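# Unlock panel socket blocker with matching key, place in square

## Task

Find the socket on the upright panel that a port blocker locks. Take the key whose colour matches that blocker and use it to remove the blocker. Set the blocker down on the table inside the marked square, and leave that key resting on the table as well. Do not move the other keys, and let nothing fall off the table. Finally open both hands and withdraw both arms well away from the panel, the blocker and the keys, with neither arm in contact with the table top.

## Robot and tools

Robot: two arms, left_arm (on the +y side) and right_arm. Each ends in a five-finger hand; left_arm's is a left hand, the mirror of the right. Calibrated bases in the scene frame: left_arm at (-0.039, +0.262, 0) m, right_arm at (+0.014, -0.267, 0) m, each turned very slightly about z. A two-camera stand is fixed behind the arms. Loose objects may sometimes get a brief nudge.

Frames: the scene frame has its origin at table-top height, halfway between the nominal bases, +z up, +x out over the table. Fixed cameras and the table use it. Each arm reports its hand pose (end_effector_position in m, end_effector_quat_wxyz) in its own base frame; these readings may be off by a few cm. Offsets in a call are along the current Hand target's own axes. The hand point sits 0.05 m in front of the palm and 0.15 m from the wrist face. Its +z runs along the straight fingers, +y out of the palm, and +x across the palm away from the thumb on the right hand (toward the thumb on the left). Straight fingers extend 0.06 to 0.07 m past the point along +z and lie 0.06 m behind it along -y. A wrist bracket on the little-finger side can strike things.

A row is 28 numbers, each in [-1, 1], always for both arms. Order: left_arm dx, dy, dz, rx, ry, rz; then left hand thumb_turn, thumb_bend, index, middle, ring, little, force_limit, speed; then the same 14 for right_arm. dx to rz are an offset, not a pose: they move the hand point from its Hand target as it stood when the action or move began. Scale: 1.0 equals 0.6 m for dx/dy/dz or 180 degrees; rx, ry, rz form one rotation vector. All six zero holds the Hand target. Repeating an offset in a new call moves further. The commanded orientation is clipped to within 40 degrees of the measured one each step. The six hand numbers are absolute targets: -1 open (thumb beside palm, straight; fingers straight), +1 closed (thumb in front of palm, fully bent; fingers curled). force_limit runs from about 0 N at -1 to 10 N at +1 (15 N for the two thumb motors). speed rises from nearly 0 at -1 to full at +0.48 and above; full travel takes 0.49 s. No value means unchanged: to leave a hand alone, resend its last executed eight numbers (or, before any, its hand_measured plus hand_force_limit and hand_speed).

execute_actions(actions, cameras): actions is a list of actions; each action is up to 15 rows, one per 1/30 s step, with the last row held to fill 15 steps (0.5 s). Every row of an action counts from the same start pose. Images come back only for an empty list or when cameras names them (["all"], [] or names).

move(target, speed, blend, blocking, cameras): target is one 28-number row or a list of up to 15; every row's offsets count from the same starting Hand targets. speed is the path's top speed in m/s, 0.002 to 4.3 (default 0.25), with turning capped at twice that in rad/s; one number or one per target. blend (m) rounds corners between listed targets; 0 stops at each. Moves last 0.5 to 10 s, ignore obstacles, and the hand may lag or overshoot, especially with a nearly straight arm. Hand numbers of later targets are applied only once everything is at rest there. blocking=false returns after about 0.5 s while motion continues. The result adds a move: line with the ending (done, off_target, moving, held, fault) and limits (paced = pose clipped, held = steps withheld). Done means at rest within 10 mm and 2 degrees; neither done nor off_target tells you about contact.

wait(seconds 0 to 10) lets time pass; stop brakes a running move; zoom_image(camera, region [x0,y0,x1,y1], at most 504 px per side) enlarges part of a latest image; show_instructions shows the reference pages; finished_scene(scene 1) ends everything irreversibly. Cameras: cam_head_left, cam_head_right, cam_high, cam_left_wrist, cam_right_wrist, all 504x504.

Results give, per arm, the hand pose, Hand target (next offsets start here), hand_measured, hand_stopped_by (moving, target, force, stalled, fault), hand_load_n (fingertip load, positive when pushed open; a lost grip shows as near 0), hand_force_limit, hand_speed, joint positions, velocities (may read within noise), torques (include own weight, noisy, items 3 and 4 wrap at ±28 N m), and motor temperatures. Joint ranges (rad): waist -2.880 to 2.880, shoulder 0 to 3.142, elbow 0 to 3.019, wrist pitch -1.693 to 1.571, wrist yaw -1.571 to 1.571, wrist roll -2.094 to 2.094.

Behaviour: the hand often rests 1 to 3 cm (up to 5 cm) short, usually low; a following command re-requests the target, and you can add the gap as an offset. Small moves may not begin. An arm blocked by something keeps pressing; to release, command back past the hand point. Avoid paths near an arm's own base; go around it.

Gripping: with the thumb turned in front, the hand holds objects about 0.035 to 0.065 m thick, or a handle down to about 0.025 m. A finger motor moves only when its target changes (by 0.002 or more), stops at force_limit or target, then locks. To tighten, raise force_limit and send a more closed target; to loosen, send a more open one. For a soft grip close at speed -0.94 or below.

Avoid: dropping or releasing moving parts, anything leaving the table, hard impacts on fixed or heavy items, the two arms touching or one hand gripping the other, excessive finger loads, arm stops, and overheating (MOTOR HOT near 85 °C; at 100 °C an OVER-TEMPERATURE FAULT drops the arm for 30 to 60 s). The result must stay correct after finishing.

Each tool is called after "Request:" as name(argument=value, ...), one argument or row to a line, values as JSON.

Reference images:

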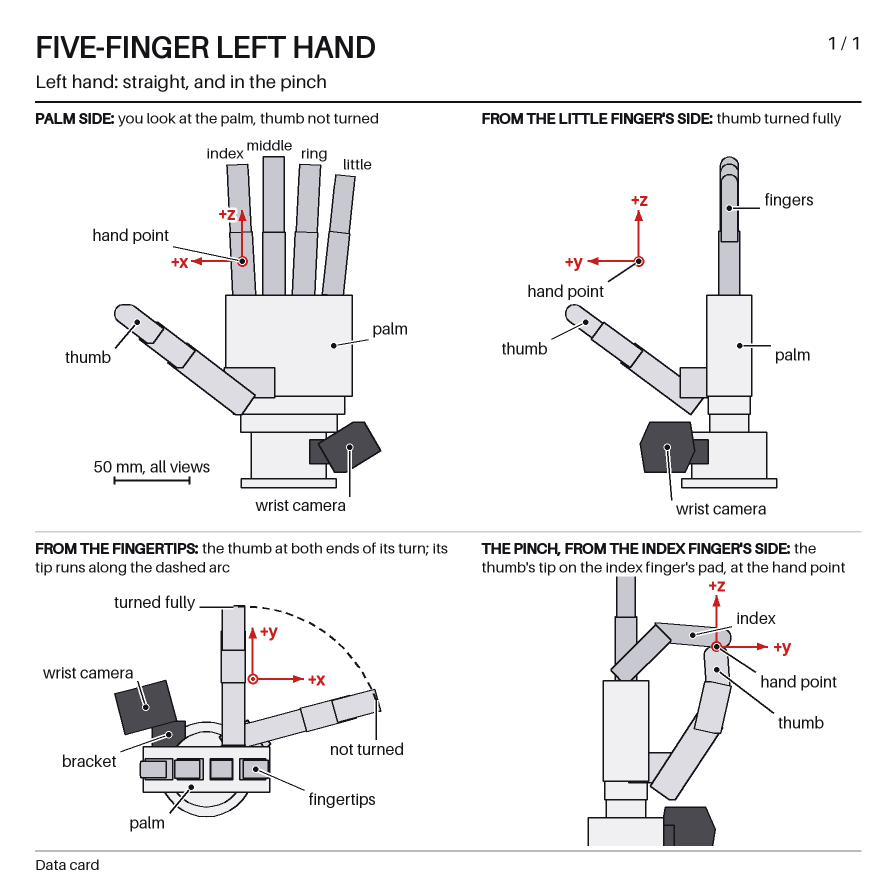

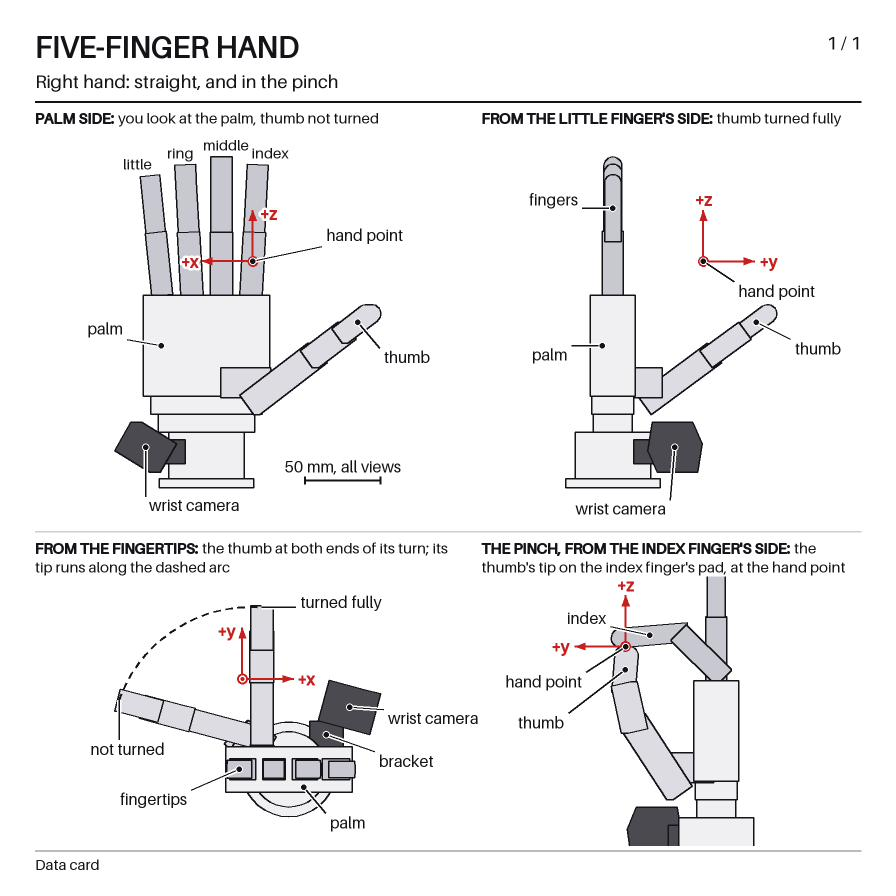

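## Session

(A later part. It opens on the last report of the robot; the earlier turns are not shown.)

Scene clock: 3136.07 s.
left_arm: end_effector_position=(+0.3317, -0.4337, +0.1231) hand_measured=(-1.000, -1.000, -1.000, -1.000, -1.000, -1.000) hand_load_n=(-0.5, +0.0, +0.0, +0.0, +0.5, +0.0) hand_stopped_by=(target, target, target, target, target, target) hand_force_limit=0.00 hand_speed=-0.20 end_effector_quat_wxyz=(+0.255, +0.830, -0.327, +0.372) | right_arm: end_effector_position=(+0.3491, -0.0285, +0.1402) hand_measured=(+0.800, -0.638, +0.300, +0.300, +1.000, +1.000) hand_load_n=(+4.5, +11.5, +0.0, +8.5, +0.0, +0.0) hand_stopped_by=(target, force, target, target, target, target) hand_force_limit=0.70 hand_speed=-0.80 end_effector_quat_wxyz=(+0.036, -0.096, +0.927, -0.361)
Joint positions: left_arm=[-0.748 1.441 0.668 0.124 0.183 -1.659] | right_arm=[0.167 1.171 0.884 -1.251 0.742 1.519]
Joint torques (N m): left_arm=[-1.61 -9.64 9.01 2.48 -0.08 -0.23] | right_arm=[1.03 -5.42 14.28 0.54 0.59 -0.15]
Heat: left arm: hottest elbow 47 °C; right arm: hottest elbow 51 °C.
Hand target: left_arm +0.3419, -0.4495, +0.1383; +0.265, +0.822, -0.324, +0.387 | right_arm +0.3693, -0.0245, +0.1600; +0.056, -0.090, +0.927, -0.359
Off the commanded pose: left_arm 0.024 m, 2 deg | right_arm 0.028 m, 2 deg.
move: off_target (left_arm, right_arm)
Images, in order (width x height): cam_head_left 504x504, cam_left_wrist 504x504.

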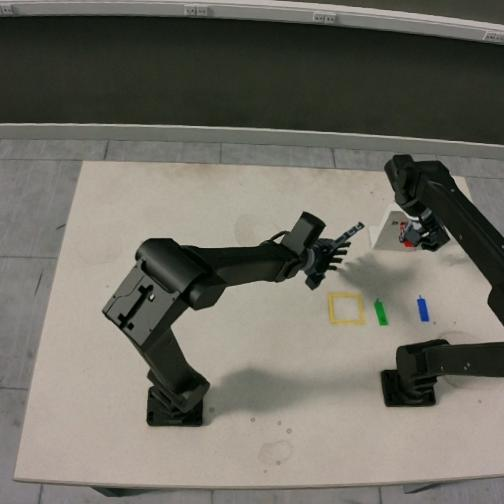

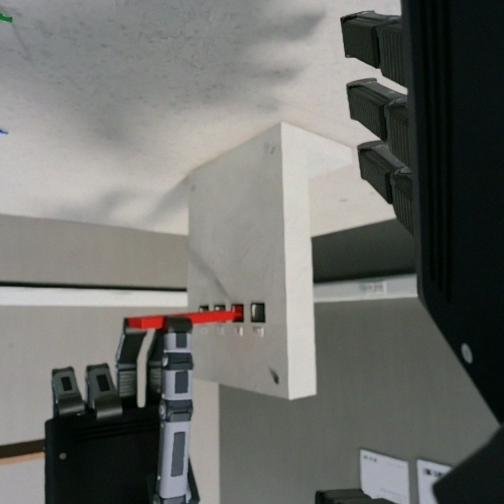

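Request:
wait(
  seconds=0.1,
  cameras=["cam_high","cam_head_right"],
)

Request:
zoom_image(
  camera="cam_high",
  region=[150, 150, 190, 190],
)

Request:
zoom_image(
  camera="cam_head_right",
  region=[375, 210, 405, 240],
)

Scene clock: 3143.47 s.
left_arm: end_effector_position=(+0.3317, -0.4337, +0.1231) hand_measured=(-1.000, -1.000, -1.000, -1.000, -1.000, -1.000) hand_load_n=(+0.0, +0.0, +0.0, +0.0, +0.0, +0.0) hand_stopped_by=(target, target, target, target, target, target) hand_force_limit=0.00 hand_speed=-0.20 end_effector_quat_wxyz=(+0.255, +0.830, -0.327, +0.372) | right_arm: end_effector_position=(+0.3491, -0.0285, +0.1402) hand_measured=(+0.800, -0.638, +0.300, +0.300, +1.000, +1.000) hand_load_n=(+4.5, +11.5, +0.0, +8.5, +0.0, +0.0) hand_stopped_by=(target, force, target, target, target, target) hand_force_limit=0.70 hand_speed=-0.80 end_effector_quat_wxyz=(+0.036, -0.096, +0.927, -0.361)
Joint positions: left_arm=[-0.748 1.441 0.668 0.124 0.183 -1.659] | right_arm=[0.167 1.171 0.884 -1.251 0.742 1.519]
Joint torques (N m): left_arm=[-1.73 -9.52 9.07 2.48 -0.08 -0.23] | right_arm=[0.26 -6.07 14.46 0.54 0.62 -0.11]
Heat: left arm: hottest elbow 47 °C; right arm: hottest elbow 51 °C.
Hand target: left_arm +0.3419, -0.4495, +0.1383; +0.265, +0.822, -0.324, +0.387 | right_arm +0.3693, -0.0245, +0.1600; +0.056, -0.090, +0.927, -0.359
Off the commanded pose: left_arm 0.024 m, 2 deg | right_arm 0.028 m, 2 deg.
wait: 0.10 s; at rest from the start
Images, in order (width x height): cam_head_right 504x504, cam_high 504x504.

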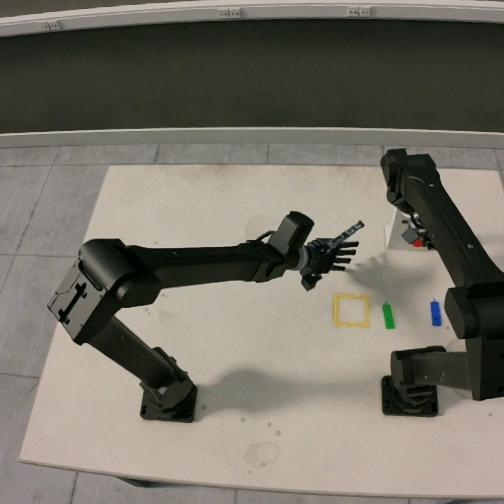

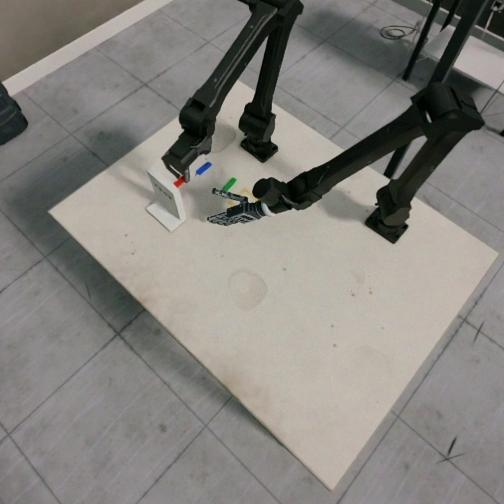

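Scaled by 12.600 from the camera's 504x504 image, which has a finer 720x720 frame.

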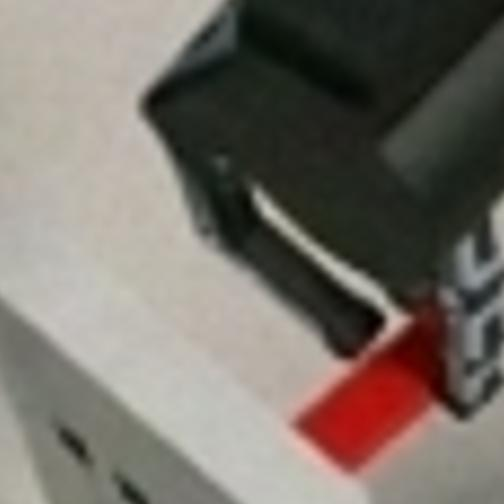

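Scaled by 16.800 from the camera's 504x504 image, which has a finer 720x720 frame.

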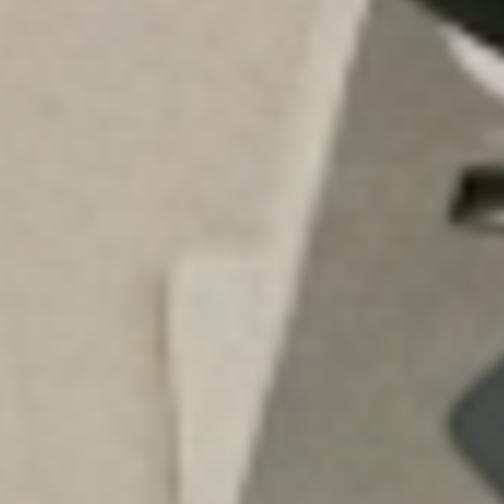

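Request:
wait(
  seconds=0.1,
  cameras=["cam_left_wrist"],
)

Request:
zoom_image(
  camera="cam_left_wrist",
  region=[210, 295, 250, 335],
)

Request:
zoom_image(
  camera="cam_left_wrist",
  region=[232, 308, 246, 322],
)

Scene clock: 3149.87 s.
left_arm: end_effector_position=(+0.3317, -0.4337, +0.1231) hand_measured=(-1.000, -1.000, -1.000, -1.000, -1.000, -1.000) hand_load_n=(+0.0, +0.0, +0.0, +0.0, +0.0, +0.0) hand_stopped_by=(target, target, target, target, target, target) hand_force_limit=0.00 hand_speed=-0.20 end_effector_quat_wxyz=(+0.255, +0.830, -0.327, +0.372) | right_arm: end_effector_position=(+0.3491, -0.0285, +0.1402) hand_measured=(+0.800, -0.638, +0.300, +0.300, +1.000, +1.000) hand_load_n=(+4.5, +11.5, +0.0, +9.0, +0.0, +0.0) hand_stopped_by=(target, force, target, target, target, target) hand_force_limit=0.70 hand_speed=-0.80 end_effector_quat_wxyz=(+0.036, -0.096, +0.927, -0.361)
Joint positions: left_arm=[-0.748 1.441 0.668 0.124 0.183 -1.659] | right_arm=[0.167 1.171 0.884 -1.251 0.742 1.519]
Joint torques (N m): left_arm=[-1.61 -9.58 9.03 2.48 -0.08 -0.23] | right_arm=[0.38 -5.07 14.24 0.54 0.58 -0.11]
Heat: left arm: hottest elbow 47 °C; right arm: hottest elbow 51 °C.
Hand target: left_arm +0.3419, -0.4495, +0.1383; +0.265, +0.822, -0.324, +0.387 | right_arm +0.3693, -0.0245, +0.1600; +0.056, -0.090, +0.927, -0.359
Off the commanded pose: left_arm 0.024 m, 2 deg | right_arm 0.028 m, 2 deg.
wait: 0.10 s; at rest from the start
Images, in order (width x height): cam_left_wrist 504x504.

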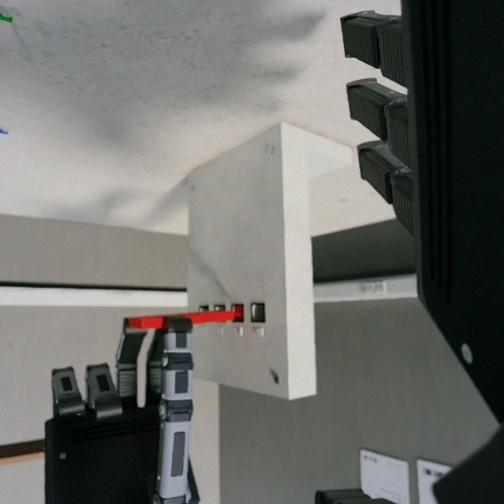

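Scaled by 12.600 from the camera's 504x504 image, which has a finer 720x720 frame.

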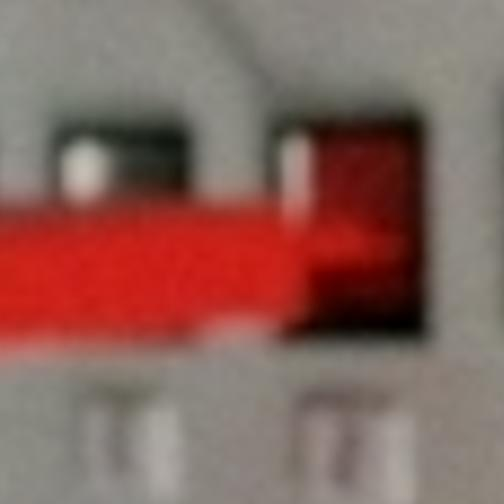

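Scaled by 36.000 from the camera's 504x504 image, which has a finer 720x720 frame.

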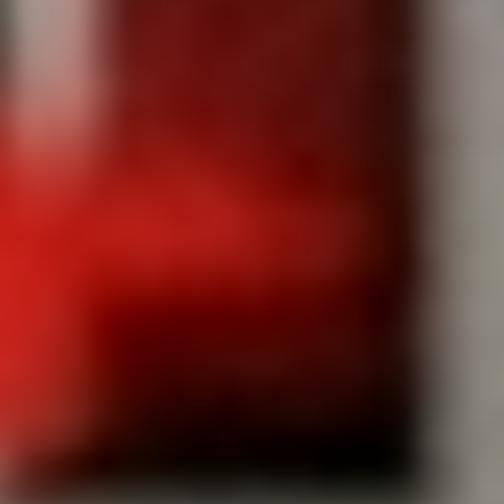

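Request:
wait(
  seconds=0.1,
  cameras=["cam_right_wrist"],
)

Scene clock: 3181.23 s.
left_arm: end_effector_position=(+0.3317, -0.4337, +0.1231) hand_measured=(-1.000, -1.000, -1.000, -1.000, -1.000, -1.000) hand_load_n=(+0.0, +0.0, +0.0, +0.0, +0.0, +0.0) hand_stopped_by=(target, target, target, target, target, target) hand_force_limit=0.00 hand_speed=-0.20 end_effector_quat_wxyz=(+0.255, +0.830, -0.327, +0.372) | right_arm: end_effector_position=(+0.3491, -0.0285, +0.1402) hand_measured=(+0.800, -0.638, +0.300, +0.300, +1.000, +1.000) hand_load_n=(+4.5, +11.5, +0.0, +9.0, +0.5, +0.0) hand_stopped_by=(target, force, target, target, target, target) hand_force_limit=0.70 hand_speed=-0.80 end_effector_quat_wxyz=(+0.036, -0.096, +0.927, -0.361)
Joint positions: left_arm=[-0.748 1.441 0.668 0.124 0.183 -1.659] | right_arm=[0.167 1.171 0.884 -1.251 0.742 1.519]
Joint torques (N m): left_arm=[-1.67 -9.64 9.02 2.5 -0.07 -0.23] | right_arm=[0.56 -5.66 14.37 0.35 0.6 -0.11]
Heat: left arm: hottest elbow 47 °C; right arm: hottest elbow 52 °C.
Hand target: left_arm +0.3419, -0.4495, +0.1383; +0.265, +0.822, -0.324, +0.387 | right_arm +0.3693, -0.0245, +0.1600; +0.056, -0.090, +0.927, -0.359
Off the commanded pose: left_arm 0.024 m, 2 deg | right_arm 0.028 m, 2 deg.
wait: 0.10 s; at rest from the start
Images, in order (width x height): cam_right_wrist 504x504.

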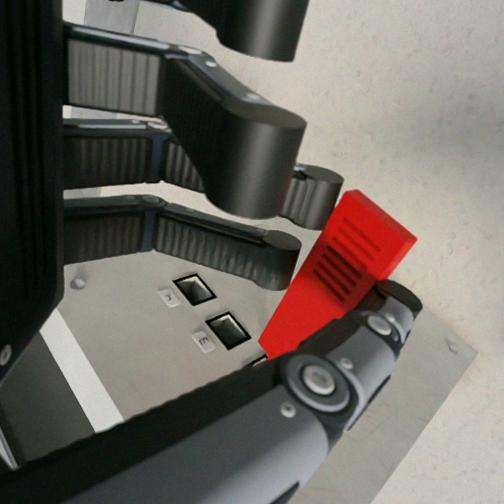

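Request:
zoom_image(
  camera="cam_right_wrist",
  region=[220, 310, 290, 380],
)

Request:
zoom_image(
  camera="cam_right_wrist",
  region=[150, 180, 430, 390],
)

Scaled by 7.200 from the camera's 504x504 image, which has a finer 720x720 frame.

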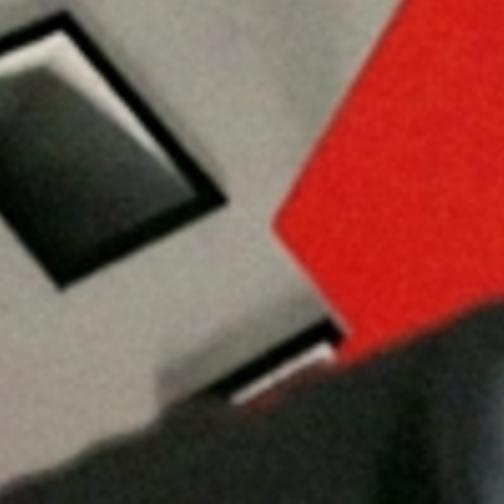

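Scaled by 1.800 from the camera's 504x504 image, which has a finer 720x720 frame.

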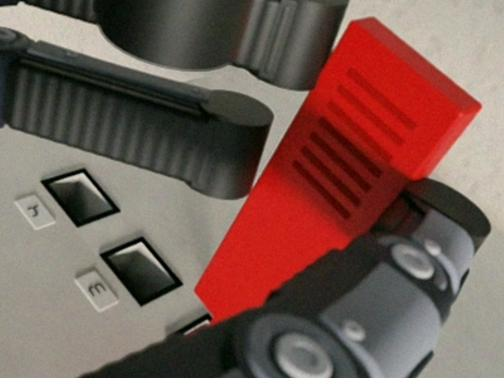

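Request:
zoom_image(
  camera="cam_right_wrist",
  region=[250, 335, 280, 365],
)

Request:
zoom_image(
  camera="cam_right_wrist",
  region=[160, 260, 270, 370],
)

Scaled by 16.800 from the camera's 504x504 image, which has a finer 720x720 frame.

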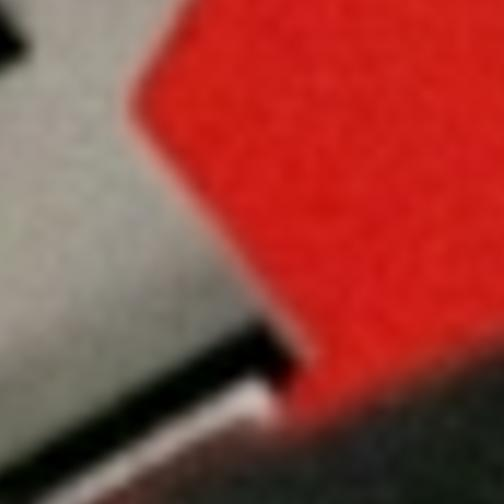

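Scaled by 4.582 from the camera's 504x504 image, which has a finer 720x720 frame.

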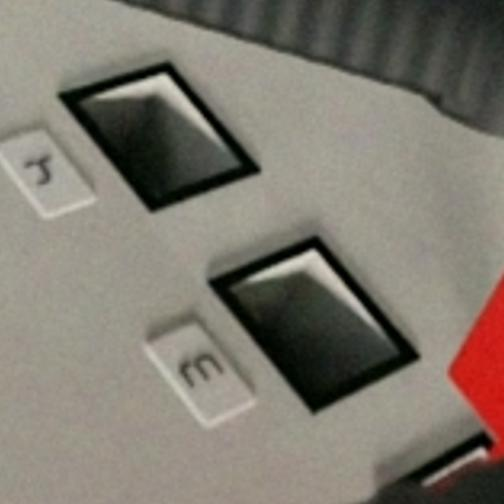

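Request:
zoom_image(
  camera="cam_right_wrist",
  region=[320, 170, 430, 280],
)

Request:
zoom_image(
  camera="cam_right_wrist",
  region=[240, 230, 350, 360],
)

Scaled by 4.582 from the camera's 504x504 image, which has a finer 720x720 frame.

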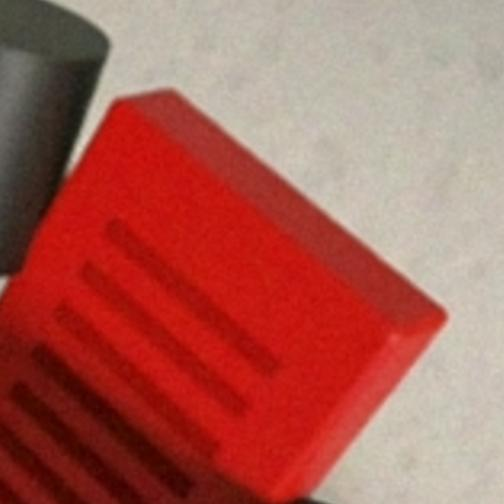

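Scaled by 3.877 from the camera's 504x504 image, which has a finer 720x720 frame.

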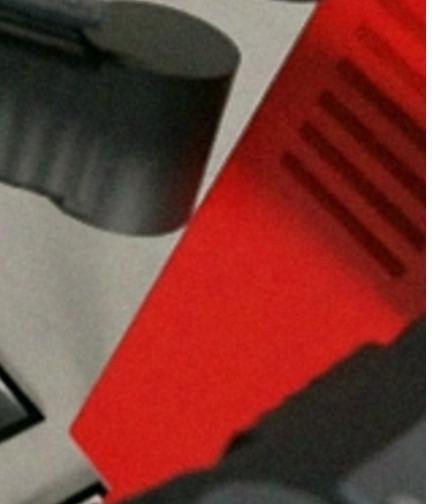

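Request:
move(
  target=[0,0,0,0,0,0,-1,-1,-1,-1,-1,-1,0,-0.2,-0.002441,-0.000317,0.000421,0,0,0,0.8,-0.4,0.3,0.3,1,1,0.7,-0.8],
  speed=0.02,
  cameras=["cam_left_wrist","cam_head_left","cam_right_wrist"],
)

Request:
zoom_image(
  camera="cam_left_wrist",
  region=[226, 300, 248, 322],
)

Request:
zoom_image(
  camera="cam_right_wrist",
  region=[250, 335, 280, 365],
)

Request:
zoom_image(
  camera="cam_head_left",
  region=[395, 215, 415, 235],
)

Scene clock: 3360.23 s.
left_arm: end_effector_position=(+0.3317, -0.4337, +0.1231) hand_measured=(-1.000, -1.000, -1.000, -1.000, -1.000, -1.000) hand_load_n=(+0.0, +0.0, +0.0, +0.0, +0.0, +0.0) hand_stopped_by=(target, target, target, target, target, target) hand_force_limit=0.00 hand_speed=-0.20 end_effector_quat_wxyz=(+0.255, +0.830, -0.327, +0.372) | right_arm: end_effector_position=(+0.3493, -0.0285, +0.1397) hand_measured=(+0.800, -0.638, +0.300, +0.300, +1.000, +1.000) hand_load_n=(+4.5, +11.5, +0.0, +9.0, +0.5, +0.0) hand_stopped_by=(target, force, target, target, target, target) hand_force_limit=0.70 hand_speed=-0.80 end_effector_quat_wxyz=(+0.034, -0.098, +0.927, -0.361)
Joint positions: left_arm=[-0.748 1.441 0.668 0.124 0.183 -1.659] | right_arm=[0.167 1.174 0.886 -1.253 0.742 1.517]
Joint torques (N m): left_arm=[-1.67 -9.7 9.06 2.47 -0.08 -0.23] | right_arm=[0.56 -4.66 14.27 0.81 0.6 -0.08]
Motor temperatures (°C): left_arm=[24 29 47 24 24 21] | right_arm=[22 24 54 24 26 22]
Heat: left arm: hottest elbow 47 °C; right arm: hottest elbow 54 °C.
Hand target: left_arm +0.3419, -0.4495, +0.1383; +0.265, +0.822, -0.324, +0.387 | right_arm +0.3709, -0.0245, +0.1599; +0.056, -0.090, +0.927, -0.359
Off the commanded pose: left_arm 0.024 m, 2 deg | right_arm 0.030 m, 3 deg.
move: off_target (left_arm, right_arm)
Images, in order (width x height): cam_head_left 504x504, cam_left_wrist 504x504, cam_right_wrist 504x504.

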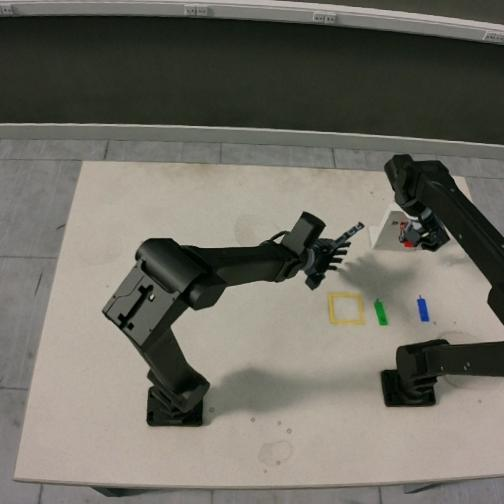

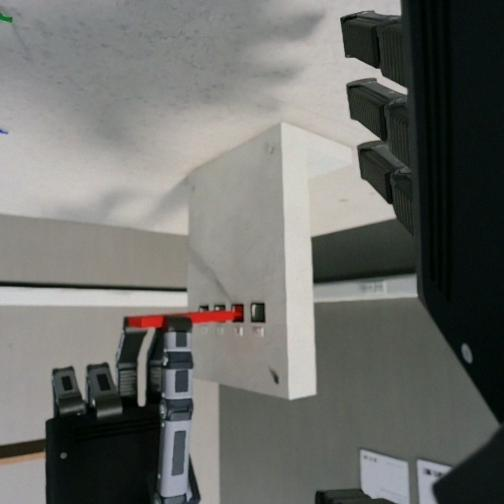

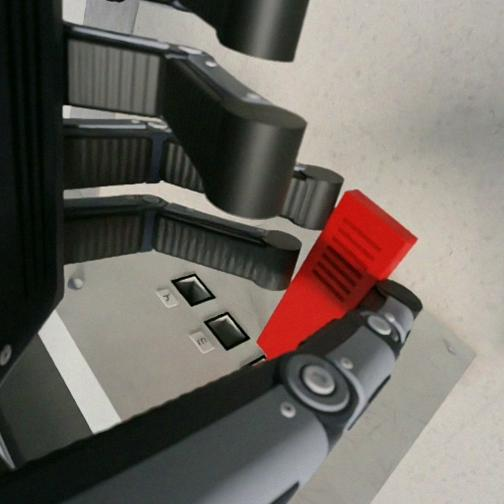

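Scaled by 22.909 from the camera's 504x504 image, which has a finer 720x720 frame.

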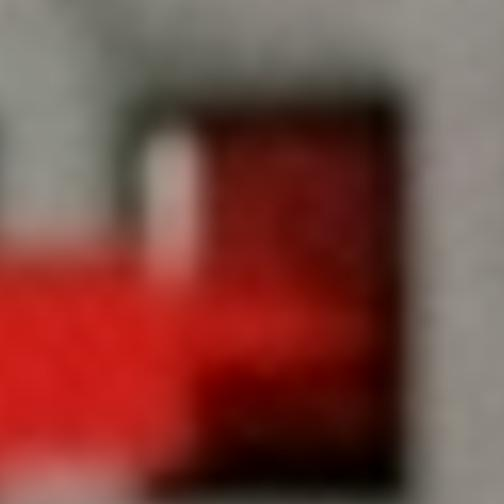

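Scaled by 16.800 from the camera's 504x504 image, which has a finer 720x720 frame.

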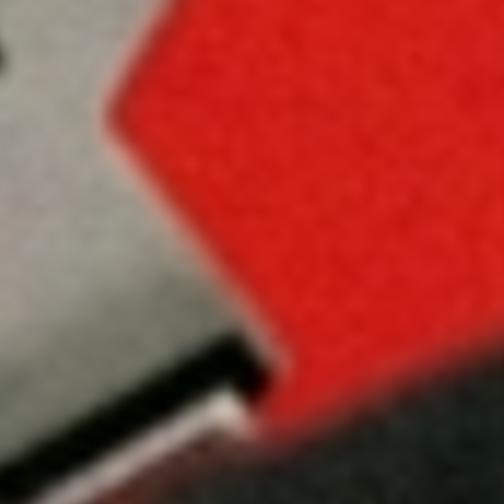

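Scaled by 25.200 from the camera's 504x504 image, which has a finer 720x720 frame.

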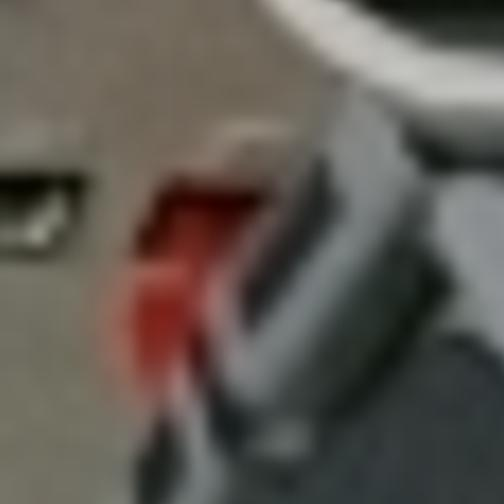

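Request:
move(
  target=[0,0,0,0,0,0,-1,-1,-1,-1,-1,-1,0,-0.2,-0.002111,-0.001723,-0.001238,0.000198,-0.000693,0.000626,0.8,-0.4,0.3,0.3,1,1,0.7,-0.8],
  speed=0.02,
  cameras=["cam_left_wrist","cam_right_wrist"],
)

Request:
zoom_image(
  camera="cam_left_wrist",
  region=[226, 300, 248, 322],
)

Request:
zoom_image(
  camera="cam_right_wrist",
  region=[250, 335, 280, 365],
)

Scene clock: 3371.37 s.
left_arm: end_effector_position=(+0.3317, -0.4337, +0.1231) hand_measured=(-1.000, -1.000, -1.000, -1.000, -1.000, -1.000) hand_load_n=(+0.0, +0.0, +0.0, +0.0, +0.0, +0.5) hand_stopped_by=(target, target, target, target, target, target) hand_force_limit=0.00 hand_speed=-0.20 end_effector_quat_wxyz=(+0.255, +0.830, -0.327, +0.372) | right_arm: end_effector_position=(+0.3493, -0.0285, +0.1397) hand_measured=(+0.800, -0.638, +0.300, +0.300, +1.000, +1.000) hand_load_n=(+4.5, +11.5, +0.0, +8.5, +0.0, +0.0) hand_stopped_by=(target, force, target, target, target, target) hand_force_limit=0.70 hand_speed=-0.80 end_effector_quat_wxyz=(+0.034, -0.098, +0.927, -0.361)
Joint positions: left_arm=[-0.748 1.441 0.668 0.124 0.183 -1.659] | right_arm=[0.167 1.174 0.886 -1.253 0.742 1.516]
Joint torques (N m): left_arm=[-1.73 -9.58 9.07 2.51 -0.07 -0.23] | right_arm=[0.67 -4.78 14.67 0.47 0.59 -0.09]
Heat: left arm: hottest elbow 47 °C; right arm: hottest elbow 53 °C.
Hand target: left_arm +0.3419, -0.4495, +0.1383; +0.265, +0.822, -0.324, +0.387 | right_arm +0.3721, -0.0245, +0.1612; +0.057, -0.089, +0.927, -0.359
Off the commanded pose: left_arm 0.024 m, 2 deg | right_arm 0.032 m, 3 deg.
move: off_target (left_arm, right_arm)
Images, in order (width x height): cam_left_wrist 504x504, cam_right_wrist 504x504.

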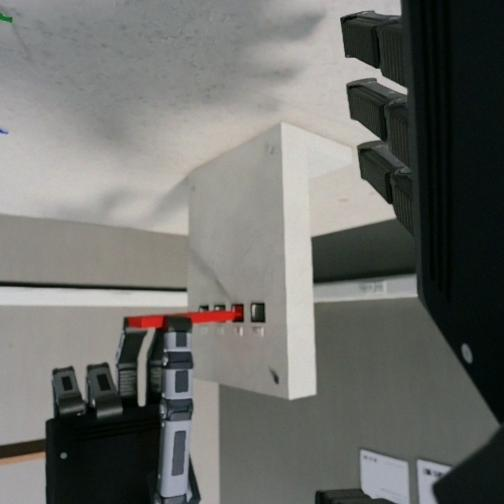

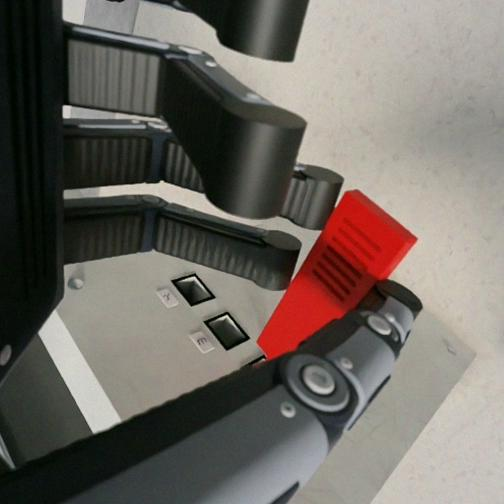

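Scaled by 22.909 from the camera's 504x504 image, which has a finer 720x720 frame.

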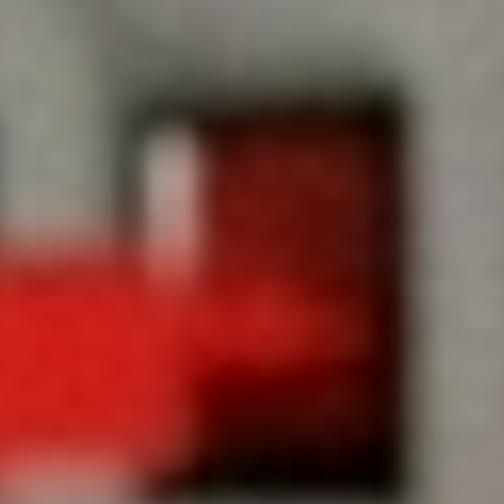

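Scaled by 16.800 from the camera's 504x504 image, which has a finer 720x720 frame.

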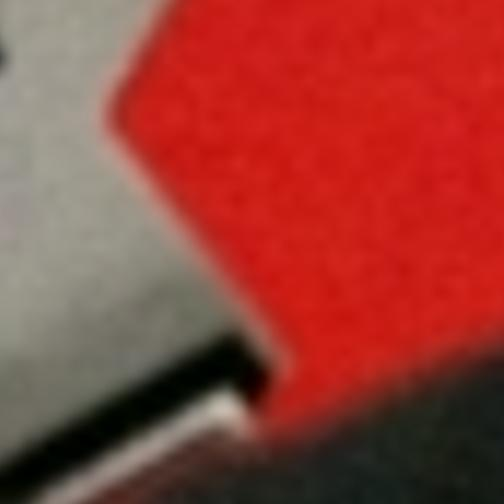

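Request:
move(
  target=[0,0,0,0,0,0,-1,-1,-1,-1,-1,-1,0,-0.2,-0.002111,-0.001723,-0.001238,0.000198,-0.000693,0.000626,0.8,-0.4,0.3,0.3,1,1,0.7,-0.8],
  speed=0.02,
  cameras=["cam_left_wrist","cam_right_wrist"],
)

Request:
zoom_image(
  camera="cam_left_wrist",
  region=[226, 300, 248, 322],
)

Request:
zoom_image(
  camera="cam_right_wrist",
  region=[250, 335, 280, 365],
)

Scene clock: 3375.90 s.
left_arm: end_effector_position=(+0.3317, -0.4337, +0.1231) hand_measured=(-1.000, -1.000, -1.000, -1.000, -1.000, -1.000) hand_load_n=(+0.0, +0.0, +0.0, +0.0, +0.0, +0.0) hand_stopped_by=(target, target, target, target, target, target) hand_force_limit=0.00 hand_speed=-0.20 end_effector_quat_wxyz=(+0.255, +0.830, -0.327, +0.372) | right_arm: end_effector_position=(+0.3496, -0.0283, +0.1409) hand_measured=(+0.800, -0.638, +0.300, +0.300, +1.000, +1.000) hand_load_n=(+4.0, +11.5, +0.0, +8.5, +0.0, +0.0) hand_stopped_by=(target, force, target, target, target, target) hand_force_limit=0.70 hand_speed=-0.80 end_effector_quat_wxyz=(+0.034, -0.100, +0.926, -0.361)
Joint positions: left_arm=[-0.748 1.441 0.668 0.124 0.183 -1.659] | right_arm=[0.167 1.174 0.89 -1.255 0.742 1.511]
Joint torques (N m): left_arm=[-1.79 -9.64 9.05 2.51 -0.07 -0.22] | right_arm=[0.67 -5.77 14.56 0.62 0.62 -0.06]
Heat: left arm: hottest elbow 48 °C; right arm: hottest elbow 53 °C.
Hand target: left_arm +0.3419, -0.4495, +0.1383; +0.265, +0.822, -0.324, +0.387 | right_arm +0.3734, -0.0245, +0.1626; +0.059, -0.089, +0.927, -0.359
Off the commanded pose: left_arm 0.024 m, 2 deg | right_arm 0.032 m, 3 deg.
move: off_target (left_arm, right_arm)
Images, in order (width x height): cam_left_wrist 504x504, cam_right_wrist 504x504.

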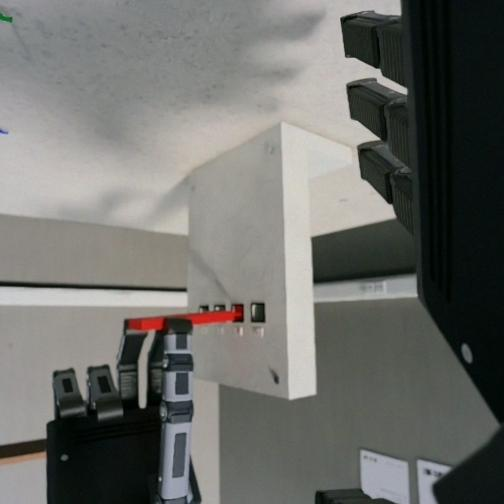

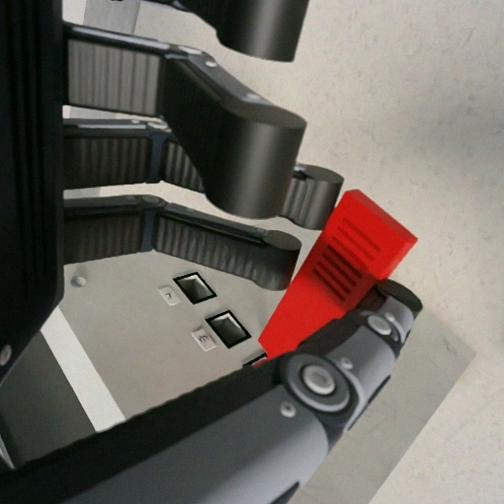

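Scaled by 22.909 from the camera's 504x504 image, which has a finer 720x720 frame.

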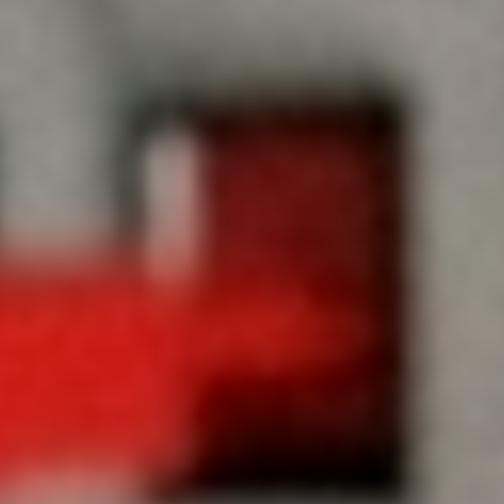

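Scaled by 16.800 from the camera's 504x504 image, which has a finer 720x720 frame.

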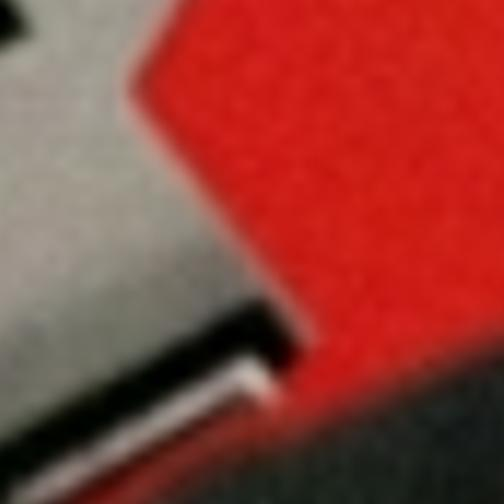

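Request:
zoom_image(
  camera="cam_left_wrist",
  region=[232, 302, 246, 323],
)

Request:
zoom_image(
  camera="cam_right_wrist",
  region=[258, 348, 274, 364],
)

Scaled by 24.000 from the camera's 504x504 image, which has a finer 720x720 frame.

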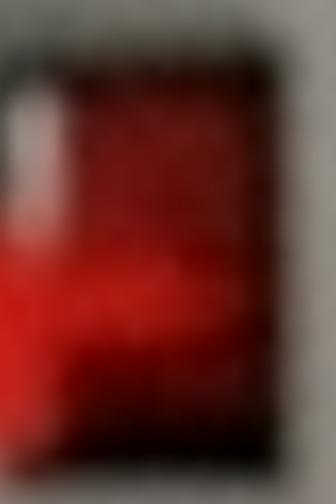

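Scaled by 31.500 from the camera's 504x504 image, which has a finer 720x720 frame.

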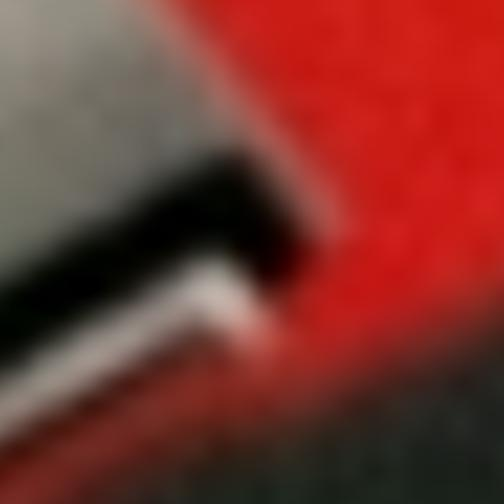

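Request:
zoom_image(
  camera="cam_left_wrist",
  region=[186, 300, 236, 330],
)

Request:
zoom_image(
  camera="cam_left_wrist",
  region=[194, 300, 226, 332],
)

Scaled by 10.080 from the camera's 504x504 image, which has a finer 720x720 frame.

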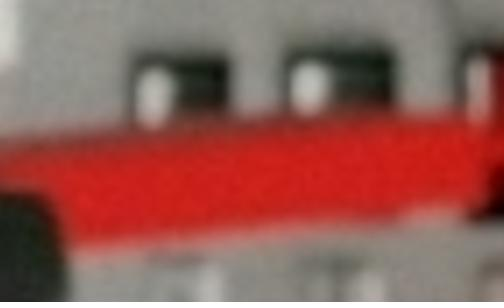

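Scaled by 15.750 from the camera's 504x504 image, which has a finer 720x720 frame.

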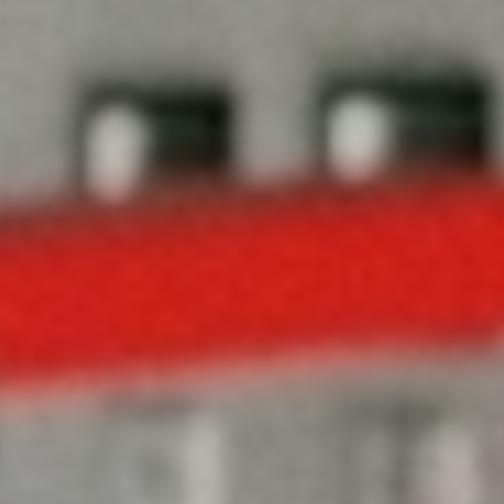

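Request:
move(
  target=[0,0,0,0,0,0,-1,-1,-1,-1,-1,-1,0,-0.2,0.000241,0.003583,0.003892,-0.00066,0.002312,-0.002085,0.8,-0.4,0.3,0.3,1,1,0.7,-0.8],
  speed=0.02,
  cameras=["cam_left_wrist"],
)

Request:
zoom_image(
  camera="cam_left_wrist",
  region=[226, 300, 248, 322],
)

Request:
zoom_image(
  camera="cam_left_wrist",
  region=[186, 300, 236, 330],
)

Scene clock: 3459.53 s.
left_arm: end_effector_position=(+0.3317, -0.4337, +0.1231) hand_measured=(-1.000, -1.000, -1.000, -1.000, -1.000, -1.000) hand_load_n=(+0.0, -0.5, +0.0, +0.0, -0.5, +0.0) hand_stopped_by=(target, target, target, target, target, target) hand_force_limit=0.00 hand_speed=-0.20 end_effector_quat_wxyz=(+0.255, +0.830, -0.327, +0.372) | right_arm: end_effector_position=(+0.3541, -0.0274, +0.1426) hand_measured=(+0.800, -0.634, +0.300, +0.300, +1.000, +1.000) hand_load_n=(+0.0, +0.0, +0.0, +0.0, +0.0, +0.0) hand_stopped_by=(target, force, target, target, target, target) hand_force_limit=0.70 hand_speed=-0.80 end_effector_quat_wxyz=(+0.035, -0.100, +0.927, -0.361)
Joint positions: left_arm=[-0.748 1.441 0.668 0.124 0.183 -1.659] | right_arm=[0.167 1.184 0.902 -1.256 0.742 1.51]
Joint torques (N m): left_arm=[-1.79 -9.7 9.06 2.51 -0.08 -0.23] | right_arm=[-0.85 -5.19 13.85 0.64 0.6 -0.04]
Motor temperatures (°C): left_arm=[24 29 48 24 24 21] | right_arm=[22 23 56 24 26 22]
Heat: left arm: hottest elbow 48 °C; right arm: hottest elbow 56 °C.
Hand target: left_arm +0.3419, -0.4495, +0.1383; +0.265, +0.822, -0.324, +0.387 | right_arm +0.3733, -0.0245, +0.1594; +0.054, -0.091, +0.927, -0.359
Off the commanded pose: left_arm 0.024 m, 2 deg | right_arm 0.026 m, 2 deg.
move: off_target (left_arm, right_arm)
Images, in order (width x height): cam_left_wrist 504x504.

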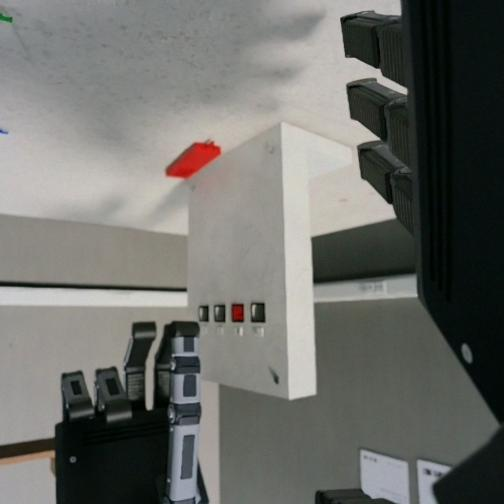

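Scaled by 22.909 from the camera's 504x504 image, which has a finer 720x720 frame.

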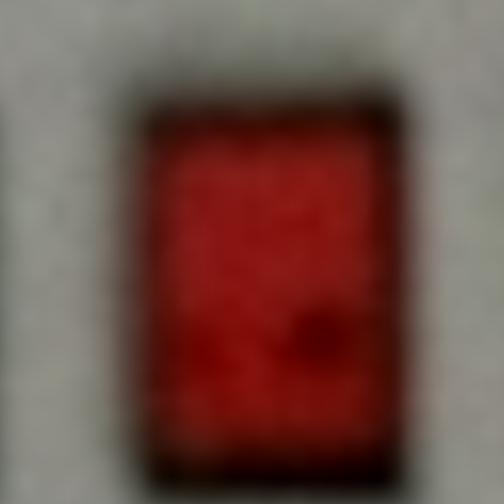

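Scaled by 10.080 from the camera's 504x504 image, which has a finer 720x720 frame.

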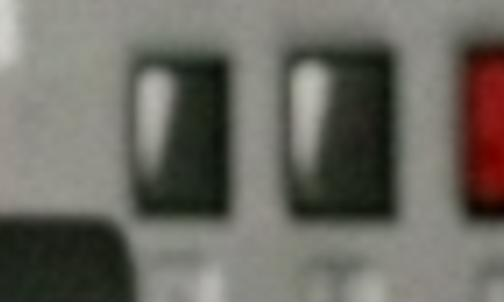

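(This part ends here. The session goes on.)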